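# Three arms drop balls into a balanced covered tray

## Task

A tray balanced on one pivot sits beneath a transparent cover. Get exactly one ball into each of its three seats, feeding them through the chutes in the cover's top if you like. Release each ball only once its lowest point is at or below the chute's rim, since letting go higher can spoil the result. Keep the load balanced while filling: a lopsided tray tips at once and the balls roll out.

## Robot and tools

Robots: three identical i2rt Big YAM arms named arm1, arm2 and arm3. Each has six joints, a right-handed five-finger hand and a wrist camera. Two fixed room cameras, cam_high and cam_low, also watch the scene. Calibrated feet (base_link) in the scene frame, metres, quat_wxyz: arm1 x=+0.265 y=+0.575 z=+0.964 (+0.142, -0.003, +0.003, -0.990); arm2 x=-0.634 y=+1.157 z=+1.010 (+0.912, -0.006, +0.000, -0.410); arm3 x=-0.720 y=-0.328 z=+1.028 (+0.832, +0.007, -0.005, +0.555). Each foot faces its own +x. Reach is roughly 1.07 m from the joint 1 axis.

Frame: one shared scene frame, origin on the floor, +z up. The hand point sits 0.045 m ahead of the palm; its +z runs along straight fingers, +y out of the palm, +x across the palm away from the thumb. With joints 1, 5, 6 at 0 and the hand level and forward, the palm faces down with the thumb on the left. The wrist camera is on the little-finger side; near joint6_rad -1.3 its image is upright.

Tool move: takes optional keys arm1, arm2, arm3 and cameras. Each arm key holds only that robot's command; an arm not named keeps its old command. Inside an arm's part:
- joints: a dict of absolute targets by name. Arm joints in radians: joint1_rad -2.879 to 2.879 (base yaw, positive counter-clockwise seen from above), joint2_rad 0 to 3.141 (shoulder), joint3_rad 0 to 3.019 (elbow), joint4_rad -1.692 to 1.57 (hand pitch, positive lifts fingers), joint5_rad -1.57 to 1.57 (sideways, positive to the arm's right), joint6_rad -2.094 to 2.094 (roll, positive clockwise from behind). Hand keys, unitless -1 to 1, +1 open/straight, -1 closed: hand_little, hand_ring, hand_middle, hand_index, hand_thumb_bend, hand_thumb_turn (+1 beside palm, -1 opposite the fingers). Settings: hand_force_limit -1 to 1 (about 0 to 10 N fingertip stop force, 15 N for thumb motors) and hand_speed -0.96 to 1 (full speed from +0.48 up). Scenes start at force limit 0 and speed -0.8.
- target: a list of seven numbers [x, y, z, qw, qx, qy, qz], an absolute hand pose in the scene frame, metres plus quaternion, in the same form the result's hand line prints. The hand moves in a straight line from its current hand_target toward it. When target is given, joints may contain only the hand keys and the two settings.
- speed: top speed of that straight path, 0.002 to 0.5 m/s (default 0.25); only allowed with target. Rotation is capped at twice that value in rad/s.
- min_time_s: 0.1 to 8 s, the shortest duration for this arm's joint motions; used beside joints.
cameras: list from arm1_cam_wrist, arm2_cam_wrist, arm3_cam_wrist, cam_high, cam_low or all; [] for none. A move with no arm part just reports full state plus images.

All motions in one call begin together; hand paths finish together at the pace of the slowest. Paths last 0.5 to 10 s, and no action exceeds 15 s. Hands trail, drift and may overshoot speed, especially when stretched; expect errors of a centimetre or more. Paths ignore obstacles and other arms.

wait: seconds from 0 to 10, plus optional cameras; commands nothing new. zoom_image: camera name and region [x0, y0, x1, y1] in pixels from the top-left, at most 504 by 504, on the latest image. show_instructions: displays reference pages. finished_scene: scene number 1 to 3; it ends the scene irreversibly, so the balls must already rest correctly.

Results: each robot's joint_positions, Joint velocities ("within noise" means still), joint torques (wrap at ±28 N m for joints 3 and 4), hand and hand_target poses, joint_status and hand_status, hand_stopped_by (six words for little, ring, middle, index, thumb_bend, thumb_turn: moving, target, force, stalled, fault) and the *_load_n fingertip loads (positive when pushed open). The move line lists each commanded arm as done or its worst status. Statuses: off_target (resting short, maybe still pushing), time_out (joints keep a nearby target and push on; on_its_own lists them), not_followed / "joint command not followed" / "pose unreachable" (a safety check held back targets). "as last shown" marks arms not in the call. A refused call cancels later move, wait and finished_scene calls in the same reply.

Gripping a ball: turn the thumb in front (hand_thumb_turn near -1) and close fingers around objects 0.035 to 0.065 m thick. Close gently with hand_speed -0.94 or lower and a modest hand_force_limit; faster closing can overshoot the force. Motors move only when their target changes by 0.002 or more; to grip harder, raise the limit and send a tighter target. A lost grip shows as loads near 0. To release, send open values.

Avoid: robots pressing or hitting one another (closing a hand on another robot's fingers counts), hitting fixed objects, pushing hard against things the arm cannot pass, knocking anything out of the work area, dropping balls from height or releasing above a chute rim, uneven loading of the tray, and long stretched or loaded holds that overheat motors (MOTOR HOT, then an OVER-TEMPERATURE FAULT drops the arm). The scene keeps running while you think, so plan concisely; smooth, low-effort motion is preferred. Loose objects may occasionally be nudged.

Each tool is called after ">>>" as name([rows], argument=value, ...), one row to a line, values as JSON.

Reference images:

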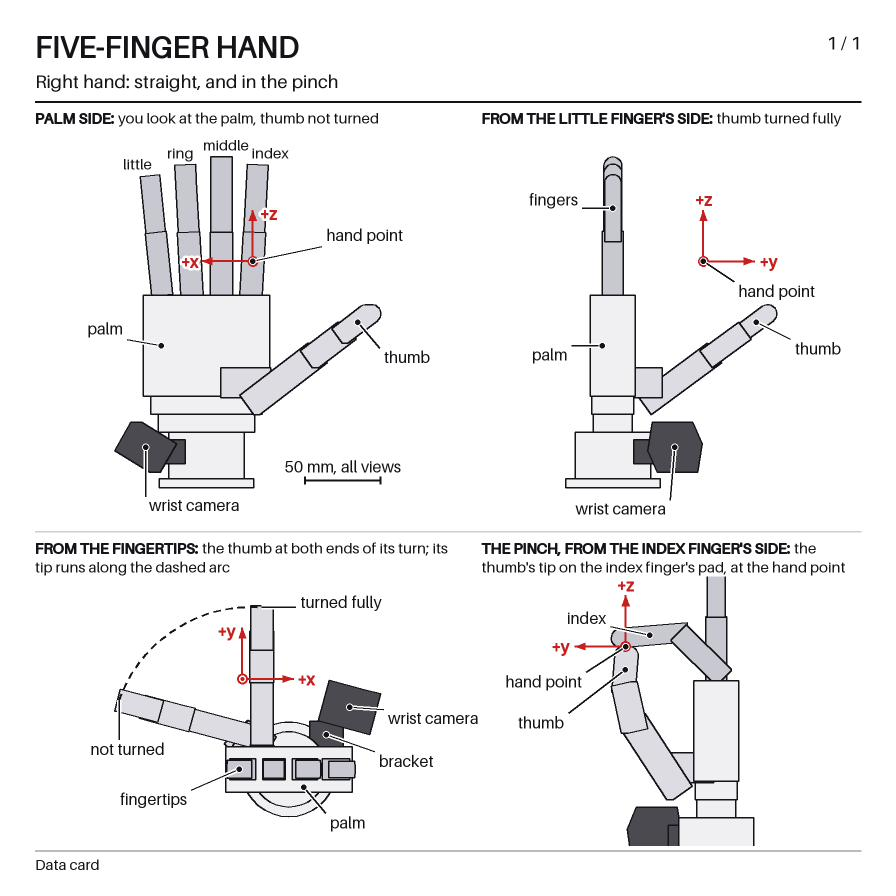

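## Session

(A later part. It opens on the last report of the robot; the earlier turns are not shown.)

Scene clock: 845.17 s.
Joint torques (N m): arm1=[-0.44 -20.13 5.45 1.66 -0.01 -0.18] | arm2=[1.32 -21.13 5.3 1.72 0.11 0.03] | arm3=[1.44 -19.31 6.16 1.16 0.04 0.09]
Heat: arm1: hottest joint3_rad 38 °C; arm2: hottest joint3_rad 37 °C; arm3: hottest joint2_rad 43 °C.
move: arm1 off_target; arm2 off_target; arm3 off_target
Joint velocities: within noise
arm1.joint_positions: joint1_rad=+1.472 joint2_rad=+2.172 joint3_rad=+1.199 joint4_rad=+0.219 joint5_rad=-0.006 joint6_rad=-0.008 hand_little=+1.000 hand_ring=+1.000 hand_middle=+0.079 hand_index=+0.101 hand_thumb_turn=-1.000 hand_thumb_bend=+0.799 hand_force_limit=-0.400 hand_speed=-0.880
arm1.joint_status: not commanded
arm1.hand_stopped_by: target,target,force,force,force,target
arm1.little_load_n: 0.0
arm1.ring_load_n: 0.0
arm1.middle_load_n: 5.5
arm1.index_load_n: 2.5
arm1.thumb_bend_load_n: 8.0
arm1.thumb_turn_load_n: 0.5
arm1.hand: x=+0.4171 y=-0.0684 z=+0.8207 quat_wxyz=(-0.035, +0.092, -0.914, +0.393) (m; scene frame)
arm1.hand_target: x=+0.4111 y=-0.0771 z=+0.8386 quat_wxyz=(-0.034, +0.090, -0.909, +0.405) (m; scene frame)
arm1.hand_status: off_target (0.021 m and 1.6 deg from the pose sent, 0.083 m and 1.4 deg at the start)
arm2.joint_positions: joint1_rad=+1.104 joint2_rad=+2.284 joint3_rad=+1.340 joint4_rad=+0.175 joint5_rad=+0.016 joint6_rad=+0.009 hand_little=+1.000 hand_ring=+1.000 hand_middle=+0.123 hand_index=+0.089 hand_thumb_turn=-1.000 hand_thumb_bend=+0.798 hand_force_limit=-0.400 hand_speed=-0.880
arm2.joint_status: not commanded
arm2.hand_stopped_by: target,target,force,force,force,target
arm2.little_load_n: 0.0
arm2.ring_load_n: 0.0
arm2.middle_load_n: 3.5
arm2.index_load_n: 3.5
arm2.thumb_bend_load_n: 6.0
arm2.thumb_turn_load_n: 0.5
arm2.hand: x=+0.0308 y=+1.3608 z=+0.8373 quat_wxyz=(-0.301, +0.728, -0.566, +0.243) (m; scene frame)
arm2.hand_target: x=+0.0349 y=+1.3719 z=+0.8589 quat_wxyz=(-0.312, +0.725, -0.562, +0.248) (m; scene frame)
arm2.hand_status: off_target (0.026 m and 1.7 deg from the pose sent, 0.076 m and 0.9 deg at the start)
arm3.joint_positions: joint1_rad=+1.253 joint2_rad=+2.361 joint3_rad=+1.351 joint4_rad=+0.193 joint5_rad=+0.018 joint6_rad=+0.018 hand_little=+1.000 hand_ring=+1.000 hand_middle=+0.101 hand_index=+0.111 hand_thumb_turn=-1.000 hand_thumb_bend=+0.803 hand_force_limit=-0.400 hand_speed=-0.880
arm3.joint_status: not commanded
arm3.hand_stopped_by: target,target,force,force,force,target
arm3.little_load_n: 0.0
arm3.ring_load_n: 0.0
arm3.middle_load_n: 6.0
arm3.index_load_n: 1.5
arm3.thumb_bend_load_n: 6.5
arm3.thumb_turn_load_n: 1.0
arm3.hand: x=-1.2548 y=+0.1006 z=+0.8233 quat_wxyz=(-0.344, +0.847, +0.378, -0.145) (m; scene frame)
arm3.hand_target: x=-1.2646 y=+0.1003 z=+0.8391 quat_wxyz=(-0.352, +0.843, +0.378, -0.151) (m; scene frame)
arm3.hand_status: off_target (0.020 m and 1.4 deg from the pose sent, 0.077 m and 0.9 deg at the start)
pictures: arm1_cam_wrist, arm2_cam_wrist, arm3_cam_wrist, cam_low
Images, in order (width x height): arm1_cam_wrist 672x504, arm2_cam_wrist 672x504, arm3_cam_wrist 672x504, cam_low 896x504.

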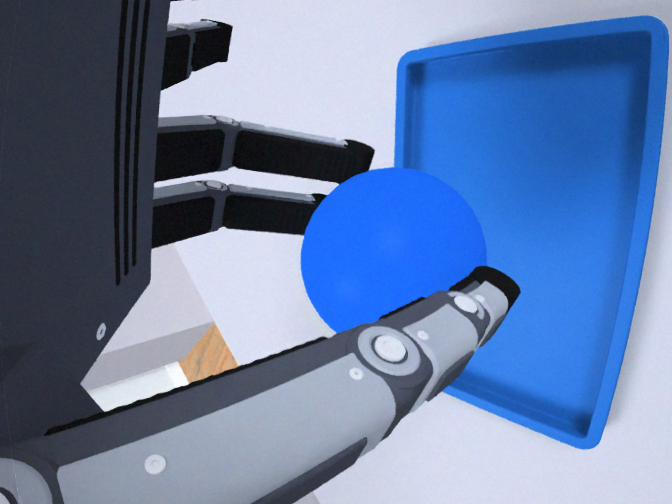

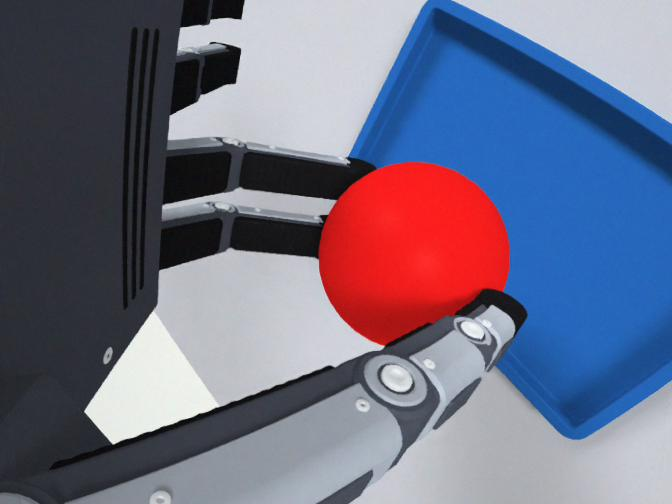

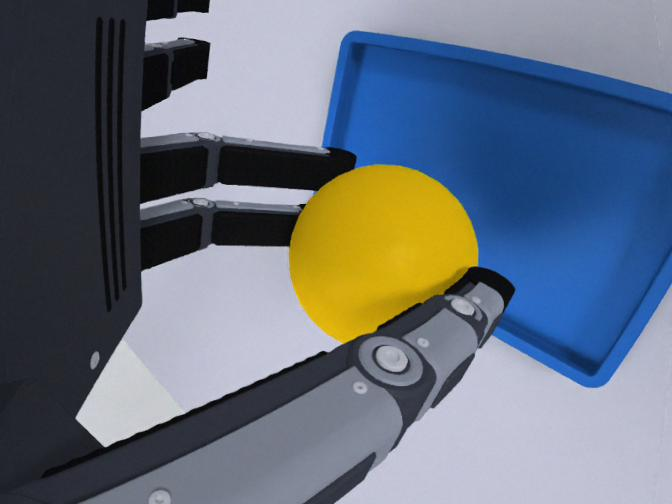

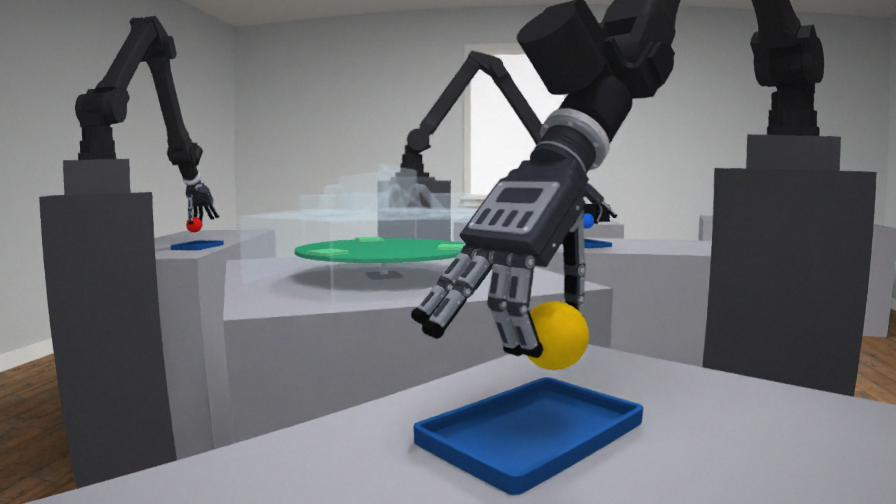

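>>> move(arm1={"target": [0.39, -0.0, 1.22, 0.0393, -0.0884, 0.9093, -0.4048], "speed": 0.12}, arm2={"target": [-0.03, 1.35, 1.22, 0.3142, -0.7226, 0.5645, -0.2455], "speed": 0.12}, arm3={"target": [-1.22, 0.08, 1.22, 0.3496, -0.8441, -0.3758, 0.1556], "speed": 0.12}, cameras=["arm1_cam_wrist", "arm2_cam_wrist", "arm3_cam_wrist"])

Scene clock: 858.60 s.
Joint torques (N m): arm1=[-0.79 -13.27 12.88 1.37 -0.11 -0.2] | arm2=[0.32 -15.68 14.76 1.69 -0.18 0.01] | arm3=[-0.03 -14.8 14.79 1.1 -0.11 -0.08]
Heat: arm1: hottest joint3_rad 38 °C; arm2: hottest joint3_rad 37 °C; arm3: hottest joint2_rad 42 °C.
move: arm1 off_target; arm2 off_target; arm3 off_target
Joint velocities: within noise
arm1.joint_positions: joint1_rad=+1.449 joint2_rad=+1.476 joint3_rad=+1.308 joint4_rad=-0.639 joint5_rad=-0.031 joint6_rad=-0.016 hand_little=+1.000 hand_ring=+1.000 hand_middle=+0.079 hand_index=+0.101 hand_thumb_turn=-1.000 hand_thumb_bend=+0.799 hand_force_limit=-0.400 hand_speed=-0.880
arm1.joint_status: not commanded
arm1.hand_stopped_by: target,target,force,force,force,target
arm1.little_load_n: 0.0
arm1.ring_load_n: 0.0
arm1.middle_load_n: 5.0
arm1.index_load_n: 2.5
arm1.thumb_bend_load_n: 8.0
arm1.thumb_turn_load_n: 0.5
arm1.hand: x=+0.3943 y=+0.0157 z=+1.1757 quat_wxyz=(-0.039, +0.090, -0.925, +0.368) (m; scene frame)
arm1.hand_target: x=+0.3903 y=-0.0018 z=+1.2205 quat_wxyz=(-0.039, +0.088, -0.909, +0.406) (m; scene frame)
arm1.hand_status: off_target (0.047 m and 4.5 deg from the pose sent, 0.406 m and 1.6 deg at the start)
arm2.joint_positions: joint1_rad=+1.104 joint2_rad=+1.618 joint3_rad=+1.354 joint4_rad=-0.560 joint5_rad=+0.013 joint6_rad=+0.009 hand_little=+1.000 hand_ring=+1.000 hand_middle=+0.123 hand_index=+0.089 hand_thumb_turn=-1.000 hand_thumb_bend=+0.798 hand_force_limit=-0.400 hand_speed=-0.880
arm2.joint_status: not commanded
arm2.hand_stopped_by: target,target,force,force,force,target
arm2.little_load_n: 0.0
arm2.ring_load_n: 0.0
arm2.middle_load_n: 3.5
arm2.index_load_n: 4.0
arm2.thumb_bend_load_n: 6.0
arm2.thumb_turn_load_n: 0.0
arm2.hand: x=-0.0465 y=+1.3440 z=+1.1726 quat_wxyz=(-0.281, +0.736, -0.572, +0.227) (m; scene frame)
arm2.hand_target: x=-0.0294 y=+1.3490 z=+1.2185 quat_wxyz=(-0.312, +0.722, -0.565, +0.247) (m; scene frame)
arm2.hand_status: off_target (0.051 m and 4.7 deg from the pose sent, 0.388 m and 1.7 deg at the start)
arm3.joint_positions: joint1_rad=+1.236 joint2_rad=+1.693 joint3_rad=+1.402 joint4_rad=-0.576 joint5_rad=-0.012 joint6_rad=+0.015 hand_little=+1.000 hand_ring=+1.000 hand_middle=+0.101 hand_index=+0.111 hand_thumb_turn=-1.000 hand_thumb_bend=+0.803 hand_force_limit=-0.400 hand_speed=-0.880
arm3.joint_status: not commanded
arm3.hand_stopped_by: target,target,force,force,force,target
arm3.little_load_n: 0.0
arm3.ring_load_n: 0.0
arm3.middle_load_n: 6.0
arm3.index_load_n: 1.5
arm3.thumb_bend_load_n: 6.5
arm3.thumb_turn_load_n: 0.5
arm3.hand: x=-1.2118 y=+0.0637 z=+1.1795 quat_wxyz=(-0.318, +0.856, +0.380, -0.144) (m; scene frame)
arm3.hand_target: x=-1.2207 y=+0.0809 z=+1.2196 quat_wxyz=(-0.350, +0.844, +0.376, -0.156) (m; scene frame)
arm3.hand_status: off_target (0.044 m and 4.1 deg from the pose sent, 0.399 m and 1.4 deg at the start)
pictures: arm1_cam_wrist, arm2_cam_wrist, arm3_cam_wrist
Images, in order (width x height): arm1_cam_wrist 672x504, arm2_cam_wrist 672x504, arm3_cam_wrist 672x504.

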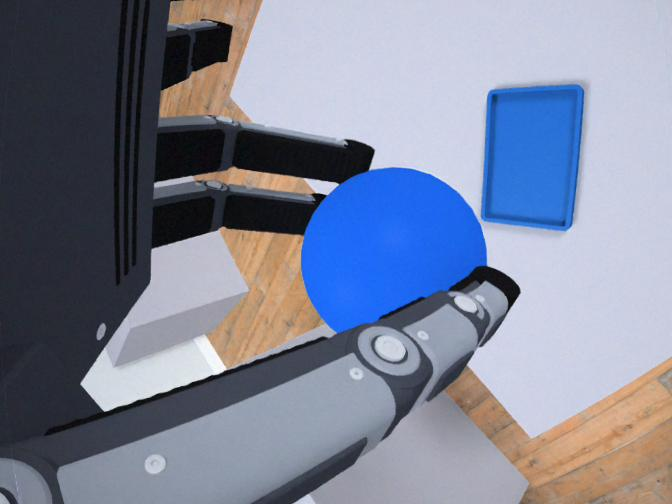

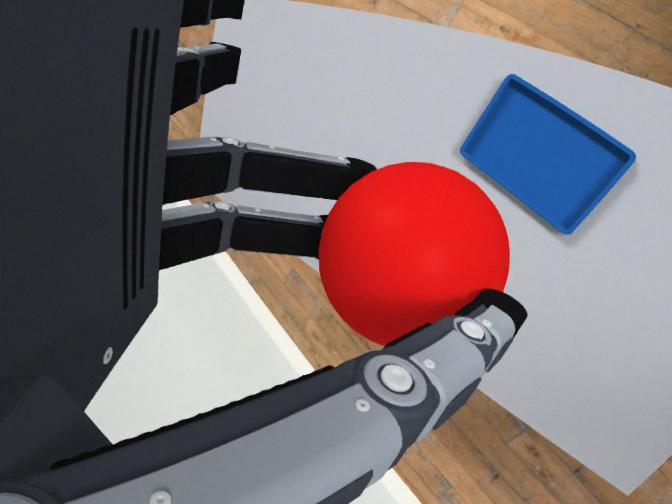

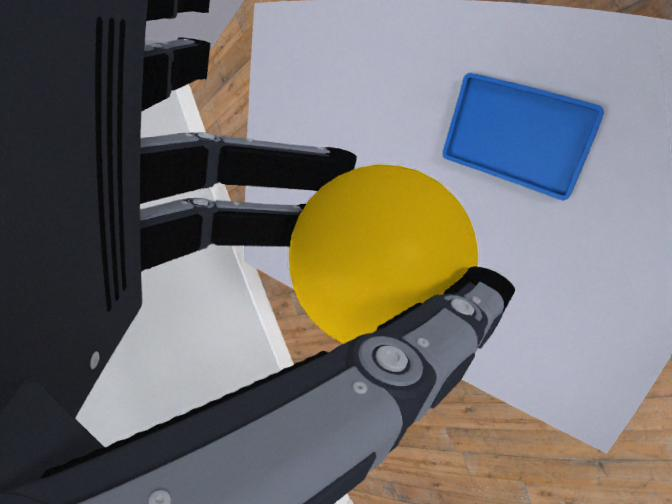

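>>> move(arm2={"joints":{"joint1_rad":-0.84},"min_time_s":6}, arm3={"joints":{"joint1_rad":0.16},"min_time_s":6}, cameras=["all"])

Scene clock: 898.10 s.
Joint torques (N m): arm1=[-0.44 -13.51 13.01 1.51 -0.15 -0.2] | arm2=[0.26 -15.5 14.84 1.65 -0.08 0.01] | arm3=[0.5 -14.74 14.8 1.09 -0.07 -0.07]
Heat: arm1: hottest joint3_rad 42 °C; arm2: hottest joint3_rad 44 °C; arm3: hottest joint3_rad 43 °C.
move: arm2 done; arm3 done
Joint velocities: within noise
arm1: as last shown
arm1.thumb_bend_load_n: 7.5
arm2.joint_positions: joint1_rad=-0.839 joint2_rad=+1.618 joint3_rad=+1.354 joint4_rad=-0.560 joint5_rad=+0.010 joint6_rad=+0.009 hand_little=+1.000 hand_ring=+1.000 hand_middle=+0.123 hand_index=+0.089 hand_thumb_turn=-1.000 hand_thumb_bend=+0.798 hand_force_limit=-0.400 hand_speed=-0.880
arm2.joint_status: all done
arm2.hand_stopped_by: target,target,force,force,force,target
arm2.little_load_n: 0.0
arm2.ring_load_n: 0.0
arm2.middle_load_n: 3.5
arm2.index_load_n: 3.5
arm2.thumb_bend_load_n: 6.0
arm2.thumb_turn_load_n: 0.0
arm2.hand: x=-0.6733 y=+0.5444 z=+1.1843 quat_wxyz=(+0.025, -0.058, -0.927, +0.369) (m; scene frame)
arm2.hand_target: x=-0.6764 y=+0.5275 z=+1.2305 quat_wxyz=(+0.026, -0.061, -0.912, +0.406) (m; scene frame)
arm2.hand_status: not commanded
arm3.joint_positions: joint1_rad=+0.157 joint2_rad=+1.693 joint3_rad=+1.402 joint4_rad=-0.576 joint5_rad=-0.012 joint6_rad=+0.015 hand_little=+1.000 hand_ring=+1.000 hand_middle=+0.101 hand_index=+0.111 hand_thumb_turn=-1.000 hand_thumb_bend=+0.803 hand_force_limit=-0.400 hand_speed=-0.880
arm3.joint_status: all done
arm3.hand_stopped_by: target,target,force,force,force,target
arm3.little_load_n: 0.0
arm3.ring_load_n: 0.0
arm3.middle_load_n: 6.5
arm3.index_load_n: 1.5
arm3.thumb_bend_load_n: 6.5
arm3.thumb_turn_load_n: 1.0
arm3.hand: x=-0.6051 y=+0.2886 z=+1.1840 quat_wxyz=(-0.351, +0.929, -0.116, +0.032) (m; scene frame)
arm3.hand_target: x=-0.5985 y=+0.3052 z=+1.2241 quat_wxyz=(-0.384, +0.916, -0.111, +0.038) (m; scene frame)
arm3.hand_status: not commanded
pictures: arm1_cam_wrist, arm2_cam_wrist, arm3_cam_wrist, cam_high, cam_low
Images, in order (width x height): arm1_cam_wrist 672x504, arm2_cam_wrist 672x504, arm3_cam_wrist 672x504, cam_high 896x504, cam_low 896x504.

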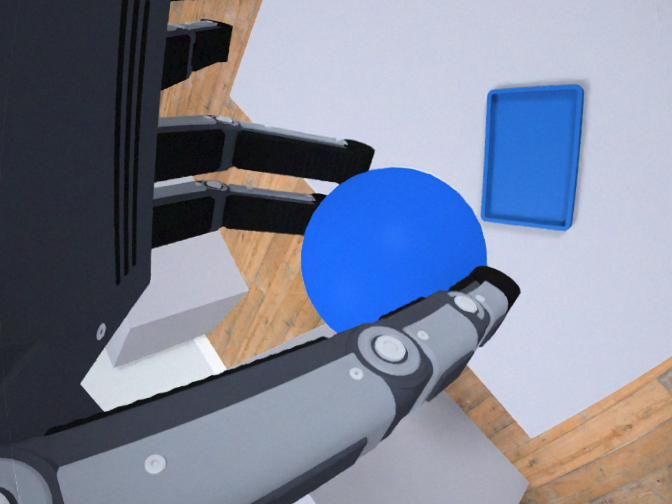

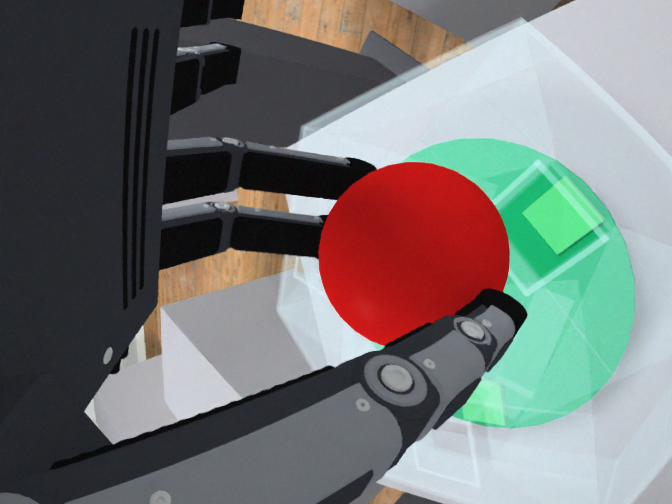

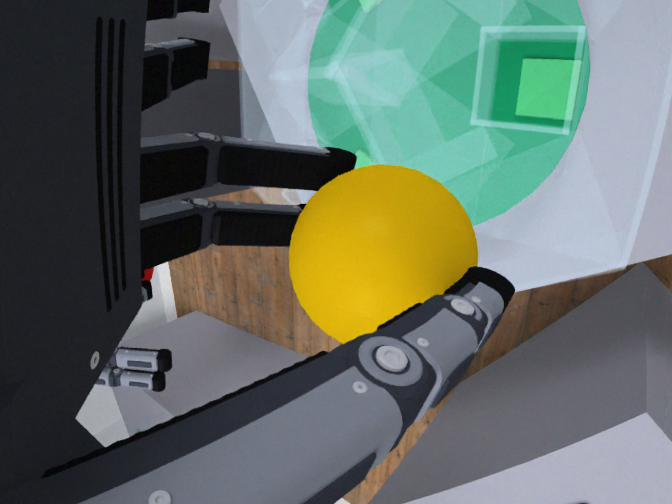

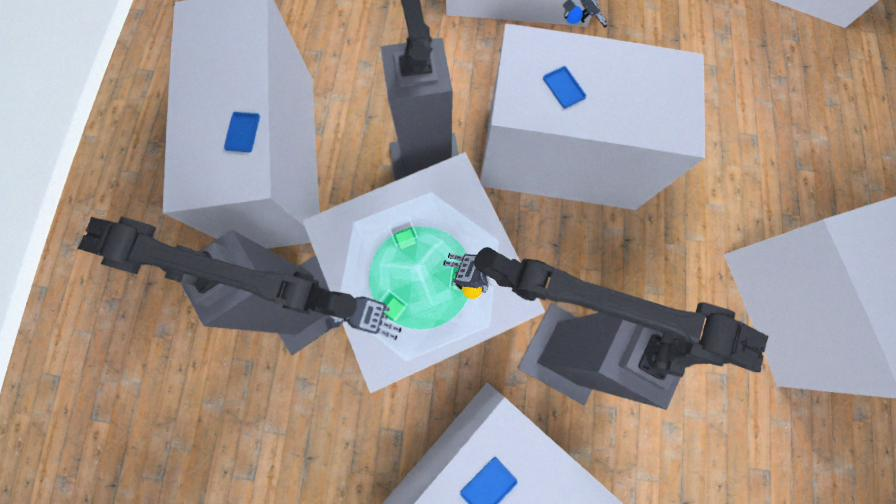

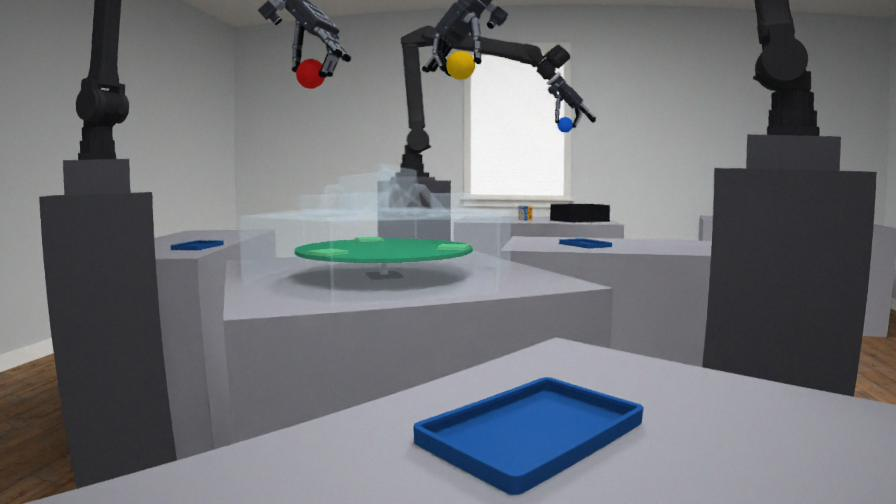

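>>> zoom_image(camera="arm2_cam_wrist", region=[280, 60, 672, 504])

>>> zoom_image(camera="arm3_cam_wrist", region=[280, 0, 672, 300])

>>> zoom_image(camera="cam_high", region=[300, 160, 560, 400])

Scaled by 1.135 from the camera's 672x504 image, which has a finer 960x720 frame.

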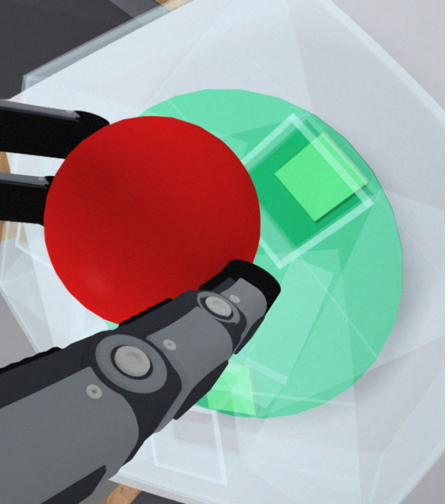

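Scaled by 1.286 from the camera's 672x504 image, which has a finer 960x720 frame.

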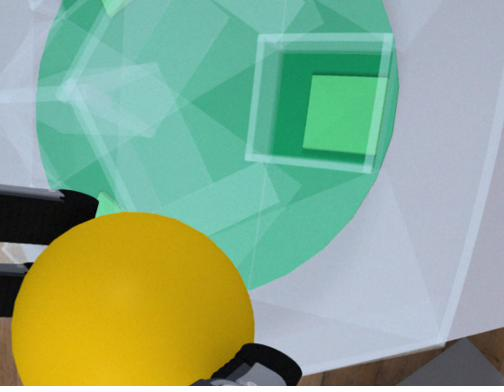

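Scaled by 1.938 from the camera's 896x504 image, which has a finer 1280x720 frame.

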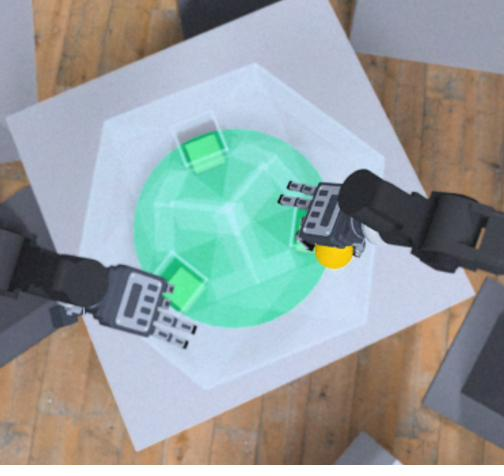

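>>> zoom_image(camera="cam_low", region=[220, 130, 520, 300])

>>> zoom_image(camera="cam_high", region=[330, 180, 530, 370])

>>> move(arm1={"joints":{"joint1_rad":-0.23},"min_time_s":6}, arm2={"target":[-0.631,0.519,1.15,0,0,-0.917,0.3987],"speed":0.08}, arm3={"target":[-0.513,0.341,1.15,0.3943,-0.9067,0.1371,-0.0596],"speed":0.08}, cameras=["all"])

Scaled by 1.680 from the camera's 896x504 image, which has a finer 1280x720 frame.

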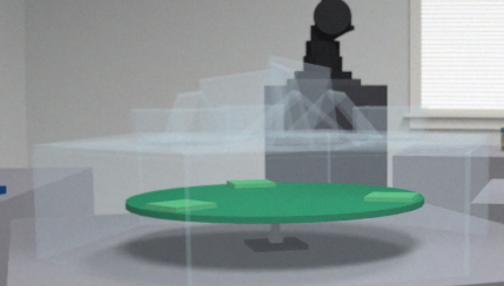

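Scaled by 2.520 from the camera's 896x504 image, which has a finer 1280x720 frame.

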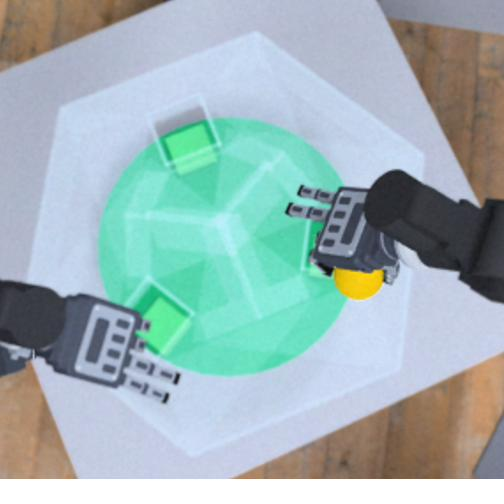

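Scene clock: 999.93 s.
Joint torques (N m): arm1=[0.09 -12.57 13.24 1.37 -0.1 -0.04] | arm2=[1.55 -13.68 8.61 2.93 -0.22 -0.14] | arm3=[0.5 -14.68 14.56 2.26 -0.14 -0.08]
Heat: arm1: hottest joint3_rad 47 °C; arm2: hottest joint3_rad 48 °C; arm3: hottest joint3_rad 50 °C.
move: arm1 done; arm2 done; arm3 off_target
Joint velocities: within noise
arm1.joint_positions: joint1_rad=-0.228 joint2_rad=+1.476 joint3_rad=+1.308 joint4_rad=-0.639 joint5_rad=-0.034 joint6_rad=-0.017 hand_little=+1.000 hand_ring=+1.000 hand_middle=+0.079 hand_index=+0.101 hand_thumb_turn=-1.000 hand_thumb_bend=+0.799 hand_force_limit=-0.400 hand_speed=-0.880
arm1.joint_status: all done
arm1.hand_stopped_by: target,target,force,force,force,target
arm1.little_load_n: 0.0
arm1.ring_load_n: 0.0
arm1.middle_load_n: 5.0
arm1.index_load_n: 2.0
arm1.thumb_bend_load_n: 8.0
arm1.thumb_turn_load_n: 0.5
arm1.hand: x=-0.3020 y=+0.5049 z=+1.1834 quat_wxyz=(+0.251, -0.625, -0.684, +0.280) (m; scene frame)
arm1.hand_target: x=-0.3178 y=+0.5050 z=+1.2283 quat_wxyz=(+0.278, -0.611, -0.675, +0.307) (m; scene frame)
arm1.hand_status: not commanded
arm2.joint_positions: joint1_rad=-0.792 joint2_rad=+1.668 joint3_rad=+1.312 joint4_rad=-0.414 joint5_rad=-0.036 joint6_rad=-0.022 hand_little=+1.000 hand_ring=+1.000 hand_middle=+0.123 hand_index=+0.089 hand_thumb_turn=-1.000 hand_thumb_bend=+0.798 hand_force_limit=-0.400 hand_speed=-0.880
arm2.joint_status: not commanded
arm2.hand_stopped_by: target,target,force,force,force,target
arm2.little_load_n: 0.0
arm2.ring_load_n: 0.0
arm2.middle_load_n: 3.5
arm2.index_load_n: 3.5
arm2.thumb_bend_load_n: 6.5
arm2.thumb_turn_load_n: 0.0
arm2.hand: x=-0.6384 y=+0.5235 z=+1.1552 quat_wxyz=(+0.002, -0.012, -0.919, +0.395) (m; scene frame)
arm2.hand_target: x=-0.6297 y=+0.5194 z=+1.1508 quat_wxyz=(+0.000, +0.001, -0.917, +0.400) (m; scene frame)
arm2.hand_status: done (0.010 m and 1.5 deg from the pose sent, 0.060 m and 8.1 deg at the start)
arm3.joint_positions: joint1_rad=+0.052 joint2_rad=+1.844 joint3_rad=+1.425 joint4_rad=-0.428 joint5_rad=-0.030 joint6_rad=-0.025 hand_little=+1.000 hand_ring=+1.000 hand_middle=+0.101 hand_index=+0.111 hand_thumb_turn=-1.000 hand_thumb_bend=+0.803 hand_force_limit=-0.400 hand_speed=-0.880
arm3.joint_status: not commanded
arm3.hand_stopped_by: target,target,force,force,force,target
arm3.little_load_n: 0.0
arm3.ring_load_n: 0.0
arm3.middle_load_n: 6.5
arm3.index_load_n: 1.5
arm3.thumb_bend_load_n: 6.5
arm3.thumb_turn_load_n: 0.5
arm3.hand: x=-0.5278 y=+0.3125 z=+1.1199 quat_wxyz=(-0.359, +0.921, -0.143, +0.050) (m; scene frame)
arm3.hand_target: x=-0.5129 y=+0.3372 z=+1.1496 quat_wxyz=(-0.394, +0.907, -0.138, +0.059) (m; scene frame)
arm3.hand_status: off_target (0.044 m and 4.6 deg from the pose sent, 0.111 m and 6.8 deg at the start)
pictures: arm1_cam_wrist, arm2_cam_wrist, arm3_cam_wrist, cam_high, cam_low
Images, in order (width x height): arm1_cam_wrist 672x504, arm2_cam_wrist 672x504, arm3_cam_wrist 672x504, cam_high 896x504, cam_low 896x504.

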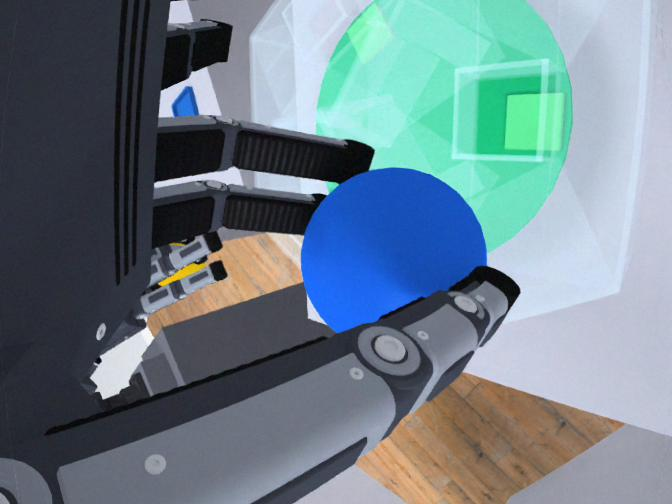

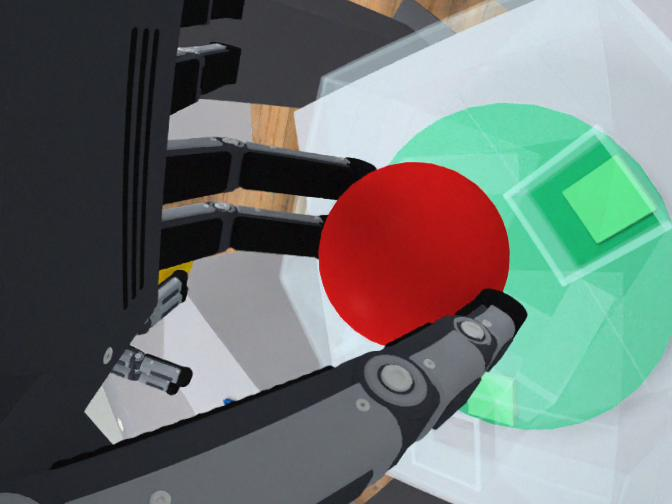

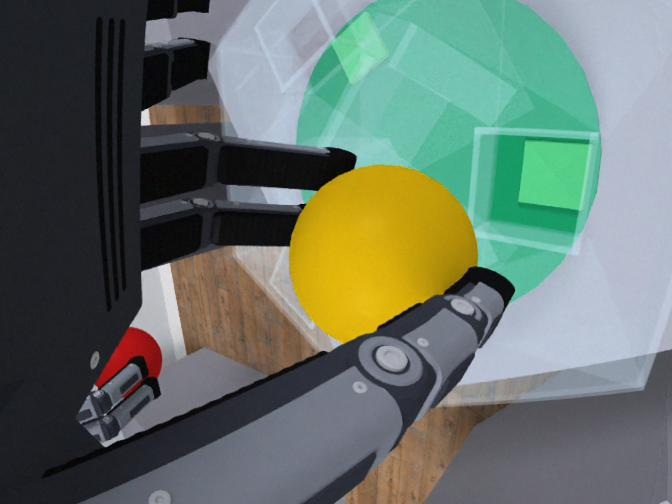

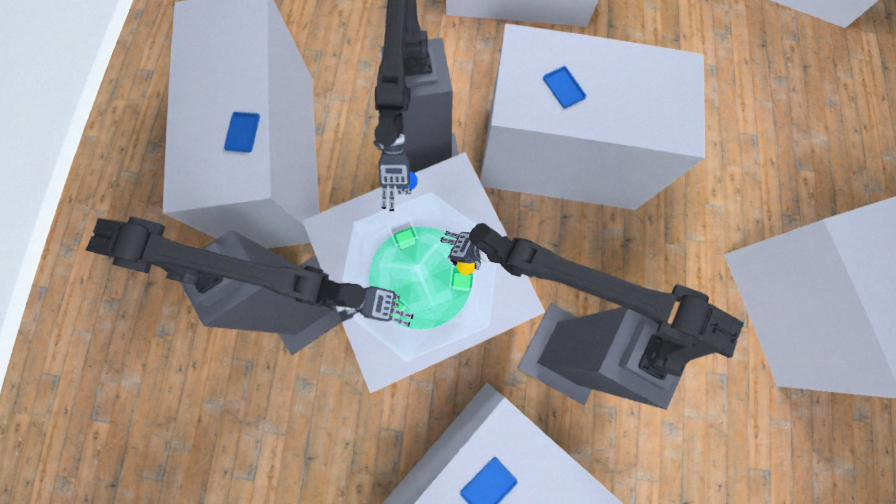

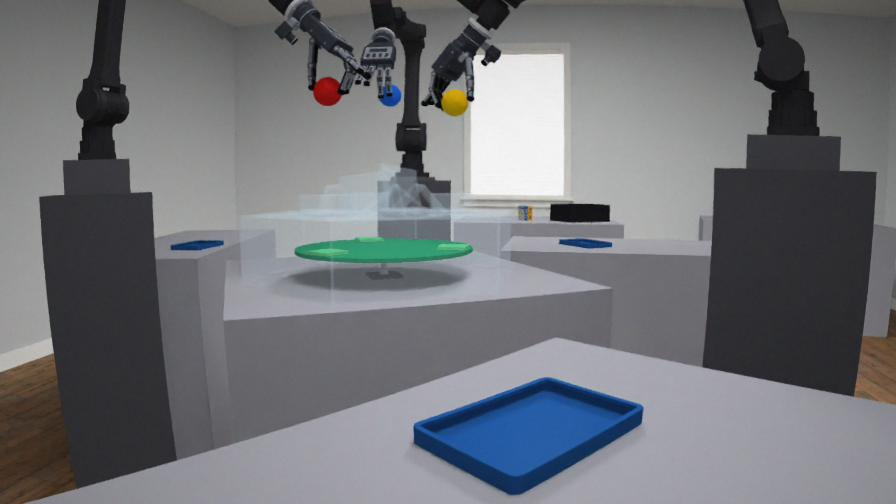

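>>> move(arm1={"target":[-0.396,0.546,1.02,0.2719,-0.6254,-0.6707,0.2916],"speed":0.08}, arm2={"target":[-0.627,0.530,1.01,0,0,-0.917,0.3987],"speed":0.08}, arm3={"target":[-0.515,0.333,1.01,0.3943,-0.9067,0.1371,-0.0596],"speed":0.08}, cameras=["all"])

Scene clock: 1047.10 s.
Joint torques (N m): arm1=[-0.5 -17.26 7.92 2.91 -0.12 -0.13] | arm2=[1.79 -14.15 6.99 2.96 -0.04 -0.11] | arm3=[0.5 -15.56 8.88 2.39 -0.14 -0.08]
Heat: arm1: hottest joint3_rad 47 °C; arm2: hottest joint3_rad 41 °C; arm3: hottest joint3_rad 53 °C.
move: arm1 off_target; arm2 off_target; arm3 done
Joint velocities: within noise
arm1.joint_positions: joint1_rad=-0.291 joint2_rad=+1.835 joint3_rad=+1.267 joint4_rad=-0.230 joint5_rad=-0.062 joint6_rad=-0.046 hand_little=+1.000 hand_ring=+1.000 hand_middle=+0.079 hand_index=+0.101 hand_thumb_turn=-1.000 hand_thumb_bend=+0.799 hand_force_limit=-0.400 hand_speed=-0.880
arm1.joint_status: not commanded
arm1.hand_stopped_by: target,target,force,force,force,target
arm1.little_load_n: 0.0
arm1.ring_load_n: 0.0
arm1.middle_load_n: 5.0
arm1.index_load_n: 2.5
arm1.thumb_bend_load_n: 8.0
arm1.thumb_turn_load_n: 0.5
arm1.hand: x=-0.3851 y=+0.5385 z=+1.0080 quat_wxyz=(+0.257, -0.631, -0.676, +0.280) (m; scene frame)
arm1.hand_target: x=-0.3945 y=+0.5458 z=+1.0197 quat_wxyz=(+0.272, -0.626, -0.670, +0.291) (m; scene frame)
arm1.hand_status: off_target (0.018 m and 2.3 deg from the pose sent, 0.193 m and 3.1 deg at the start)
arm2.joint_positions: joint1_rad=-0.789 joint2_rad=+1.830 joint3_rad=+1.113 joint4_rad=-0.054 joint5_rad=-0.036 joint6_rad=-0.022 hand_little=+1.000 hand_ring=+1.000 hand_middle=+0.123 hand_index=+0.089 hand_thumb_turn=-1.000 hand_thumb_bend=+0.798 hand_force_limit=-0.400 hand_speed=-0.880
arm2.joint_status: not commanded
arm2.hand_stopped_by: target,target,force,force,force,target
arm2.little_load_n: 0.0
arm2.ring_load_n: 0.0
arm2.middle_load_n: 3.5
arm2.index_load_n: 3.5
arm2.thumb_bend_load_n: 6.5
arm2.thumb_turn_load_n: 0.5
arm2.hand: x=-0.6364 y=+0.5340 z=+1.0148 quat_wxyz=(+0.002, -0.011, -0.919, +0.394) (m; scene frame)
arm2.hand_target: x=-0.6267 y=+0.5317 z=+1.0103 quat_wxyz=(+0.000, +0.000, -0.917, +0.398) (m; scene frame)
arm2.hand_status: off_target (0.011 m and 1.3 deg from the pose sent, 0.146 m and 1.5 deg at the start)
arm3.joint_positions: joint1_rad=+0.052 joint2_rad=+2.006 joint3_rad=+1.318 joint4_rad=-0.102 joint5_rad=-0.030 joint6_rad=-0.028 hand_little=+1.000 hand_ring=+1.000 hand_middle=+0.101 hand_index=+0.111 hand_thumb_turn=-1.000 hand_thumb_bend=+0.803 hand_force_limit=-0.400 hand_speed=-0.880
arm3.joint_status: not commanded
arm3.hand_stopped_by: target,target,force,force,force,target
arm3.little_load_n: 0.0
arm3.ring_load_n: 0.0
arm3.middle_load_n: 6.5
arm3.index_load_n: 1.5
arm3.thumb_bend_load_n: 6.5
arm3.thumb_turn_load_n: 1.0
arm3.hand: x=-0.5230 y=+0.3267 z=+1.0088 quat_wxyz=(-0.384, +0.911, -0.140, +0.056) (m; scene frame)
arm3.hand_target: x=-0.5151 y=+0.3323 z=+1.0108 quat_wxyz=(-0.395, +0.906, -0.137, +0.060) (m; scene frame)
arm3.hand_status: done (0.010 m and 1.4 deg from the pose sent, 0.113 m and 4.6 deg at the start)
pictures: arm1_cam_wrist, arm2_cam_wrist, arm3_cam_wrist, cam_high, cam_low
Images, in order (width x height): arm1_cam_wrist 672x504, arm2_cam_wrist 672x504, arm3_cam_wrist 672x504, cam_high 896x504, cam_low 896x504.

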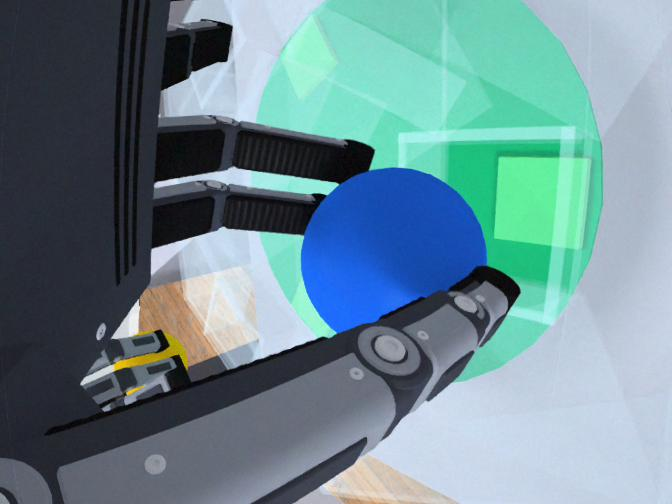

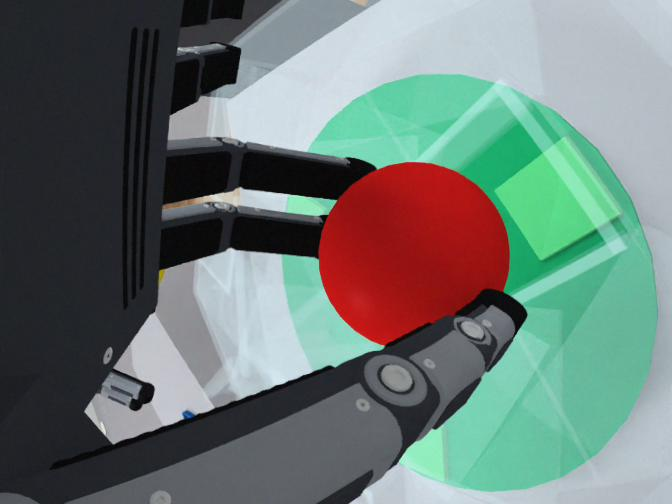

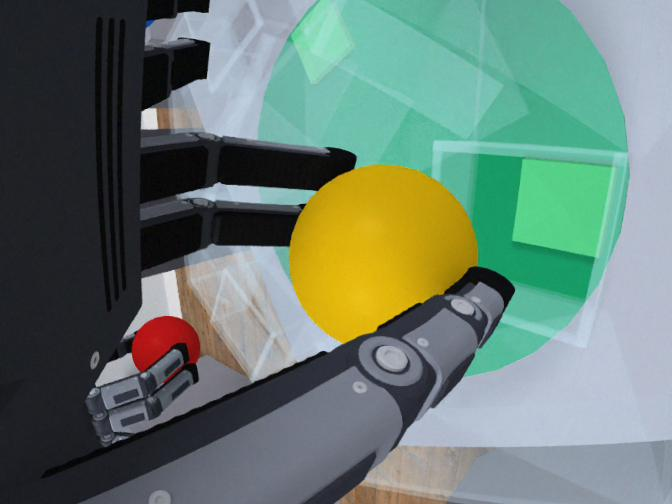

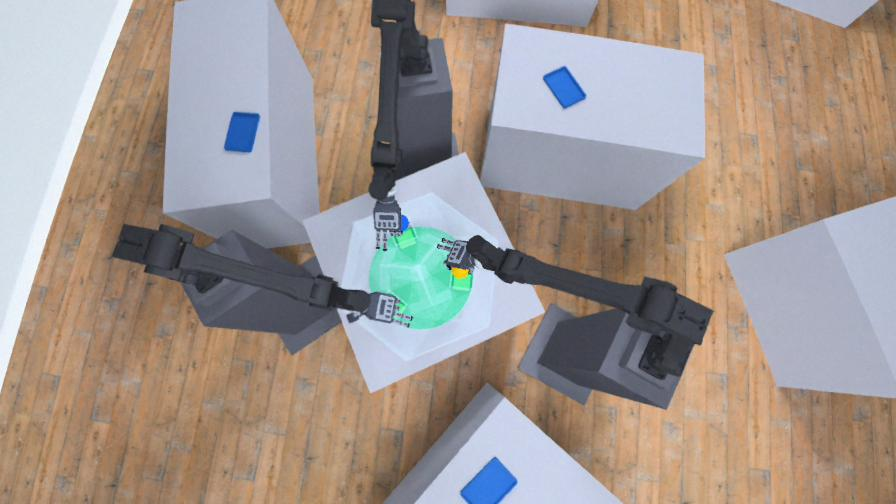

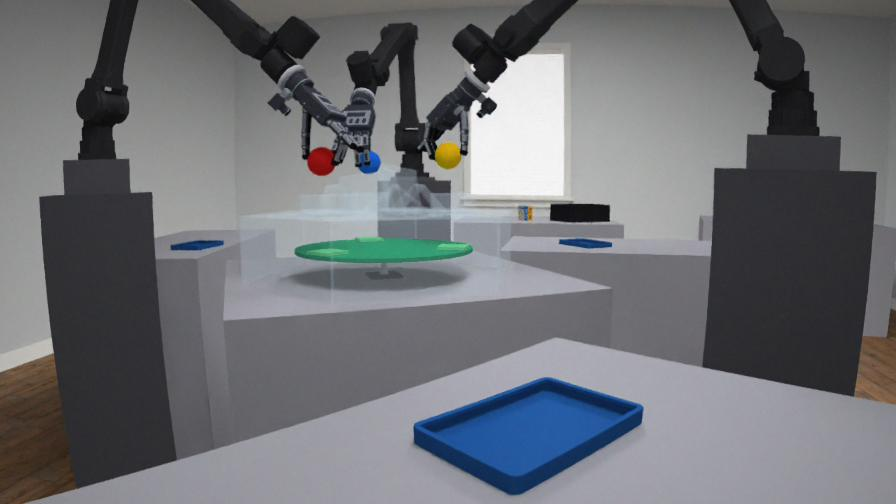

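>>> zoom_image(camera="cam_low", region=[220, 120, 520, 300])

>>> zoom_image(camera="arm1_cam_wrist", region=[300, 80, 672, 420])

>>> zoom_image(camera="arm2_cam_wrist", region=[300, 50, 672, 390])

>>> zoom_image(camera="arm3_cam_wrist", region=[300, 80, 672, 420])

Scaled by 1.680 from the camera's 896x504 image, which has a finer 1280x720 frame.

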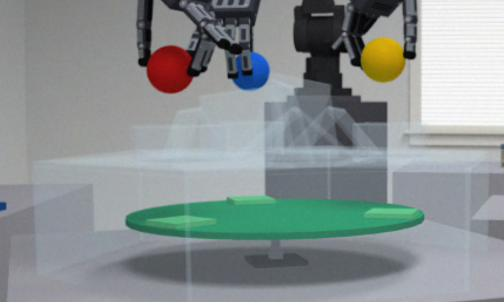

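Scaled by 1.355 from the camera's 672x504 image, which has a finer 960x720 frame.

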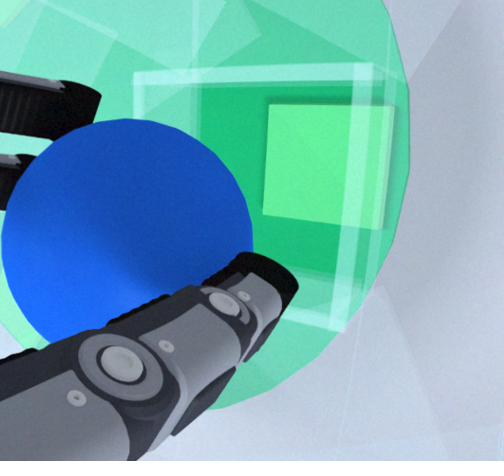

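Scaled by 1.355 from the camera's 672x504 image, which has a finer 960x720 frame.

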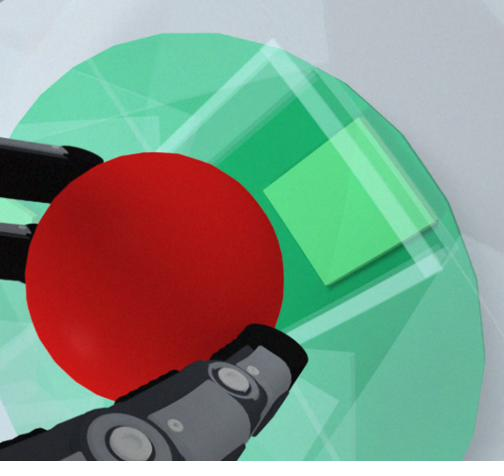

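Scaled by 1.355 from the camera's 672x504 image, which has a finer 960x720 frame.

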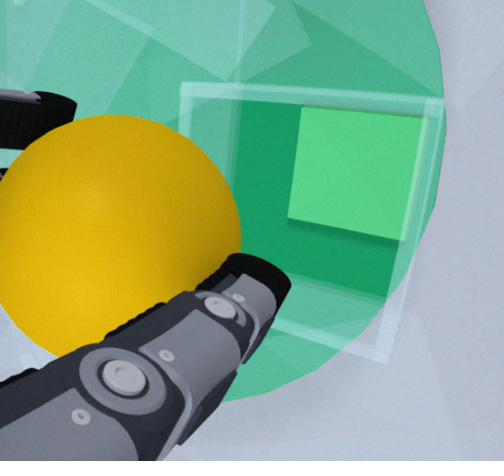

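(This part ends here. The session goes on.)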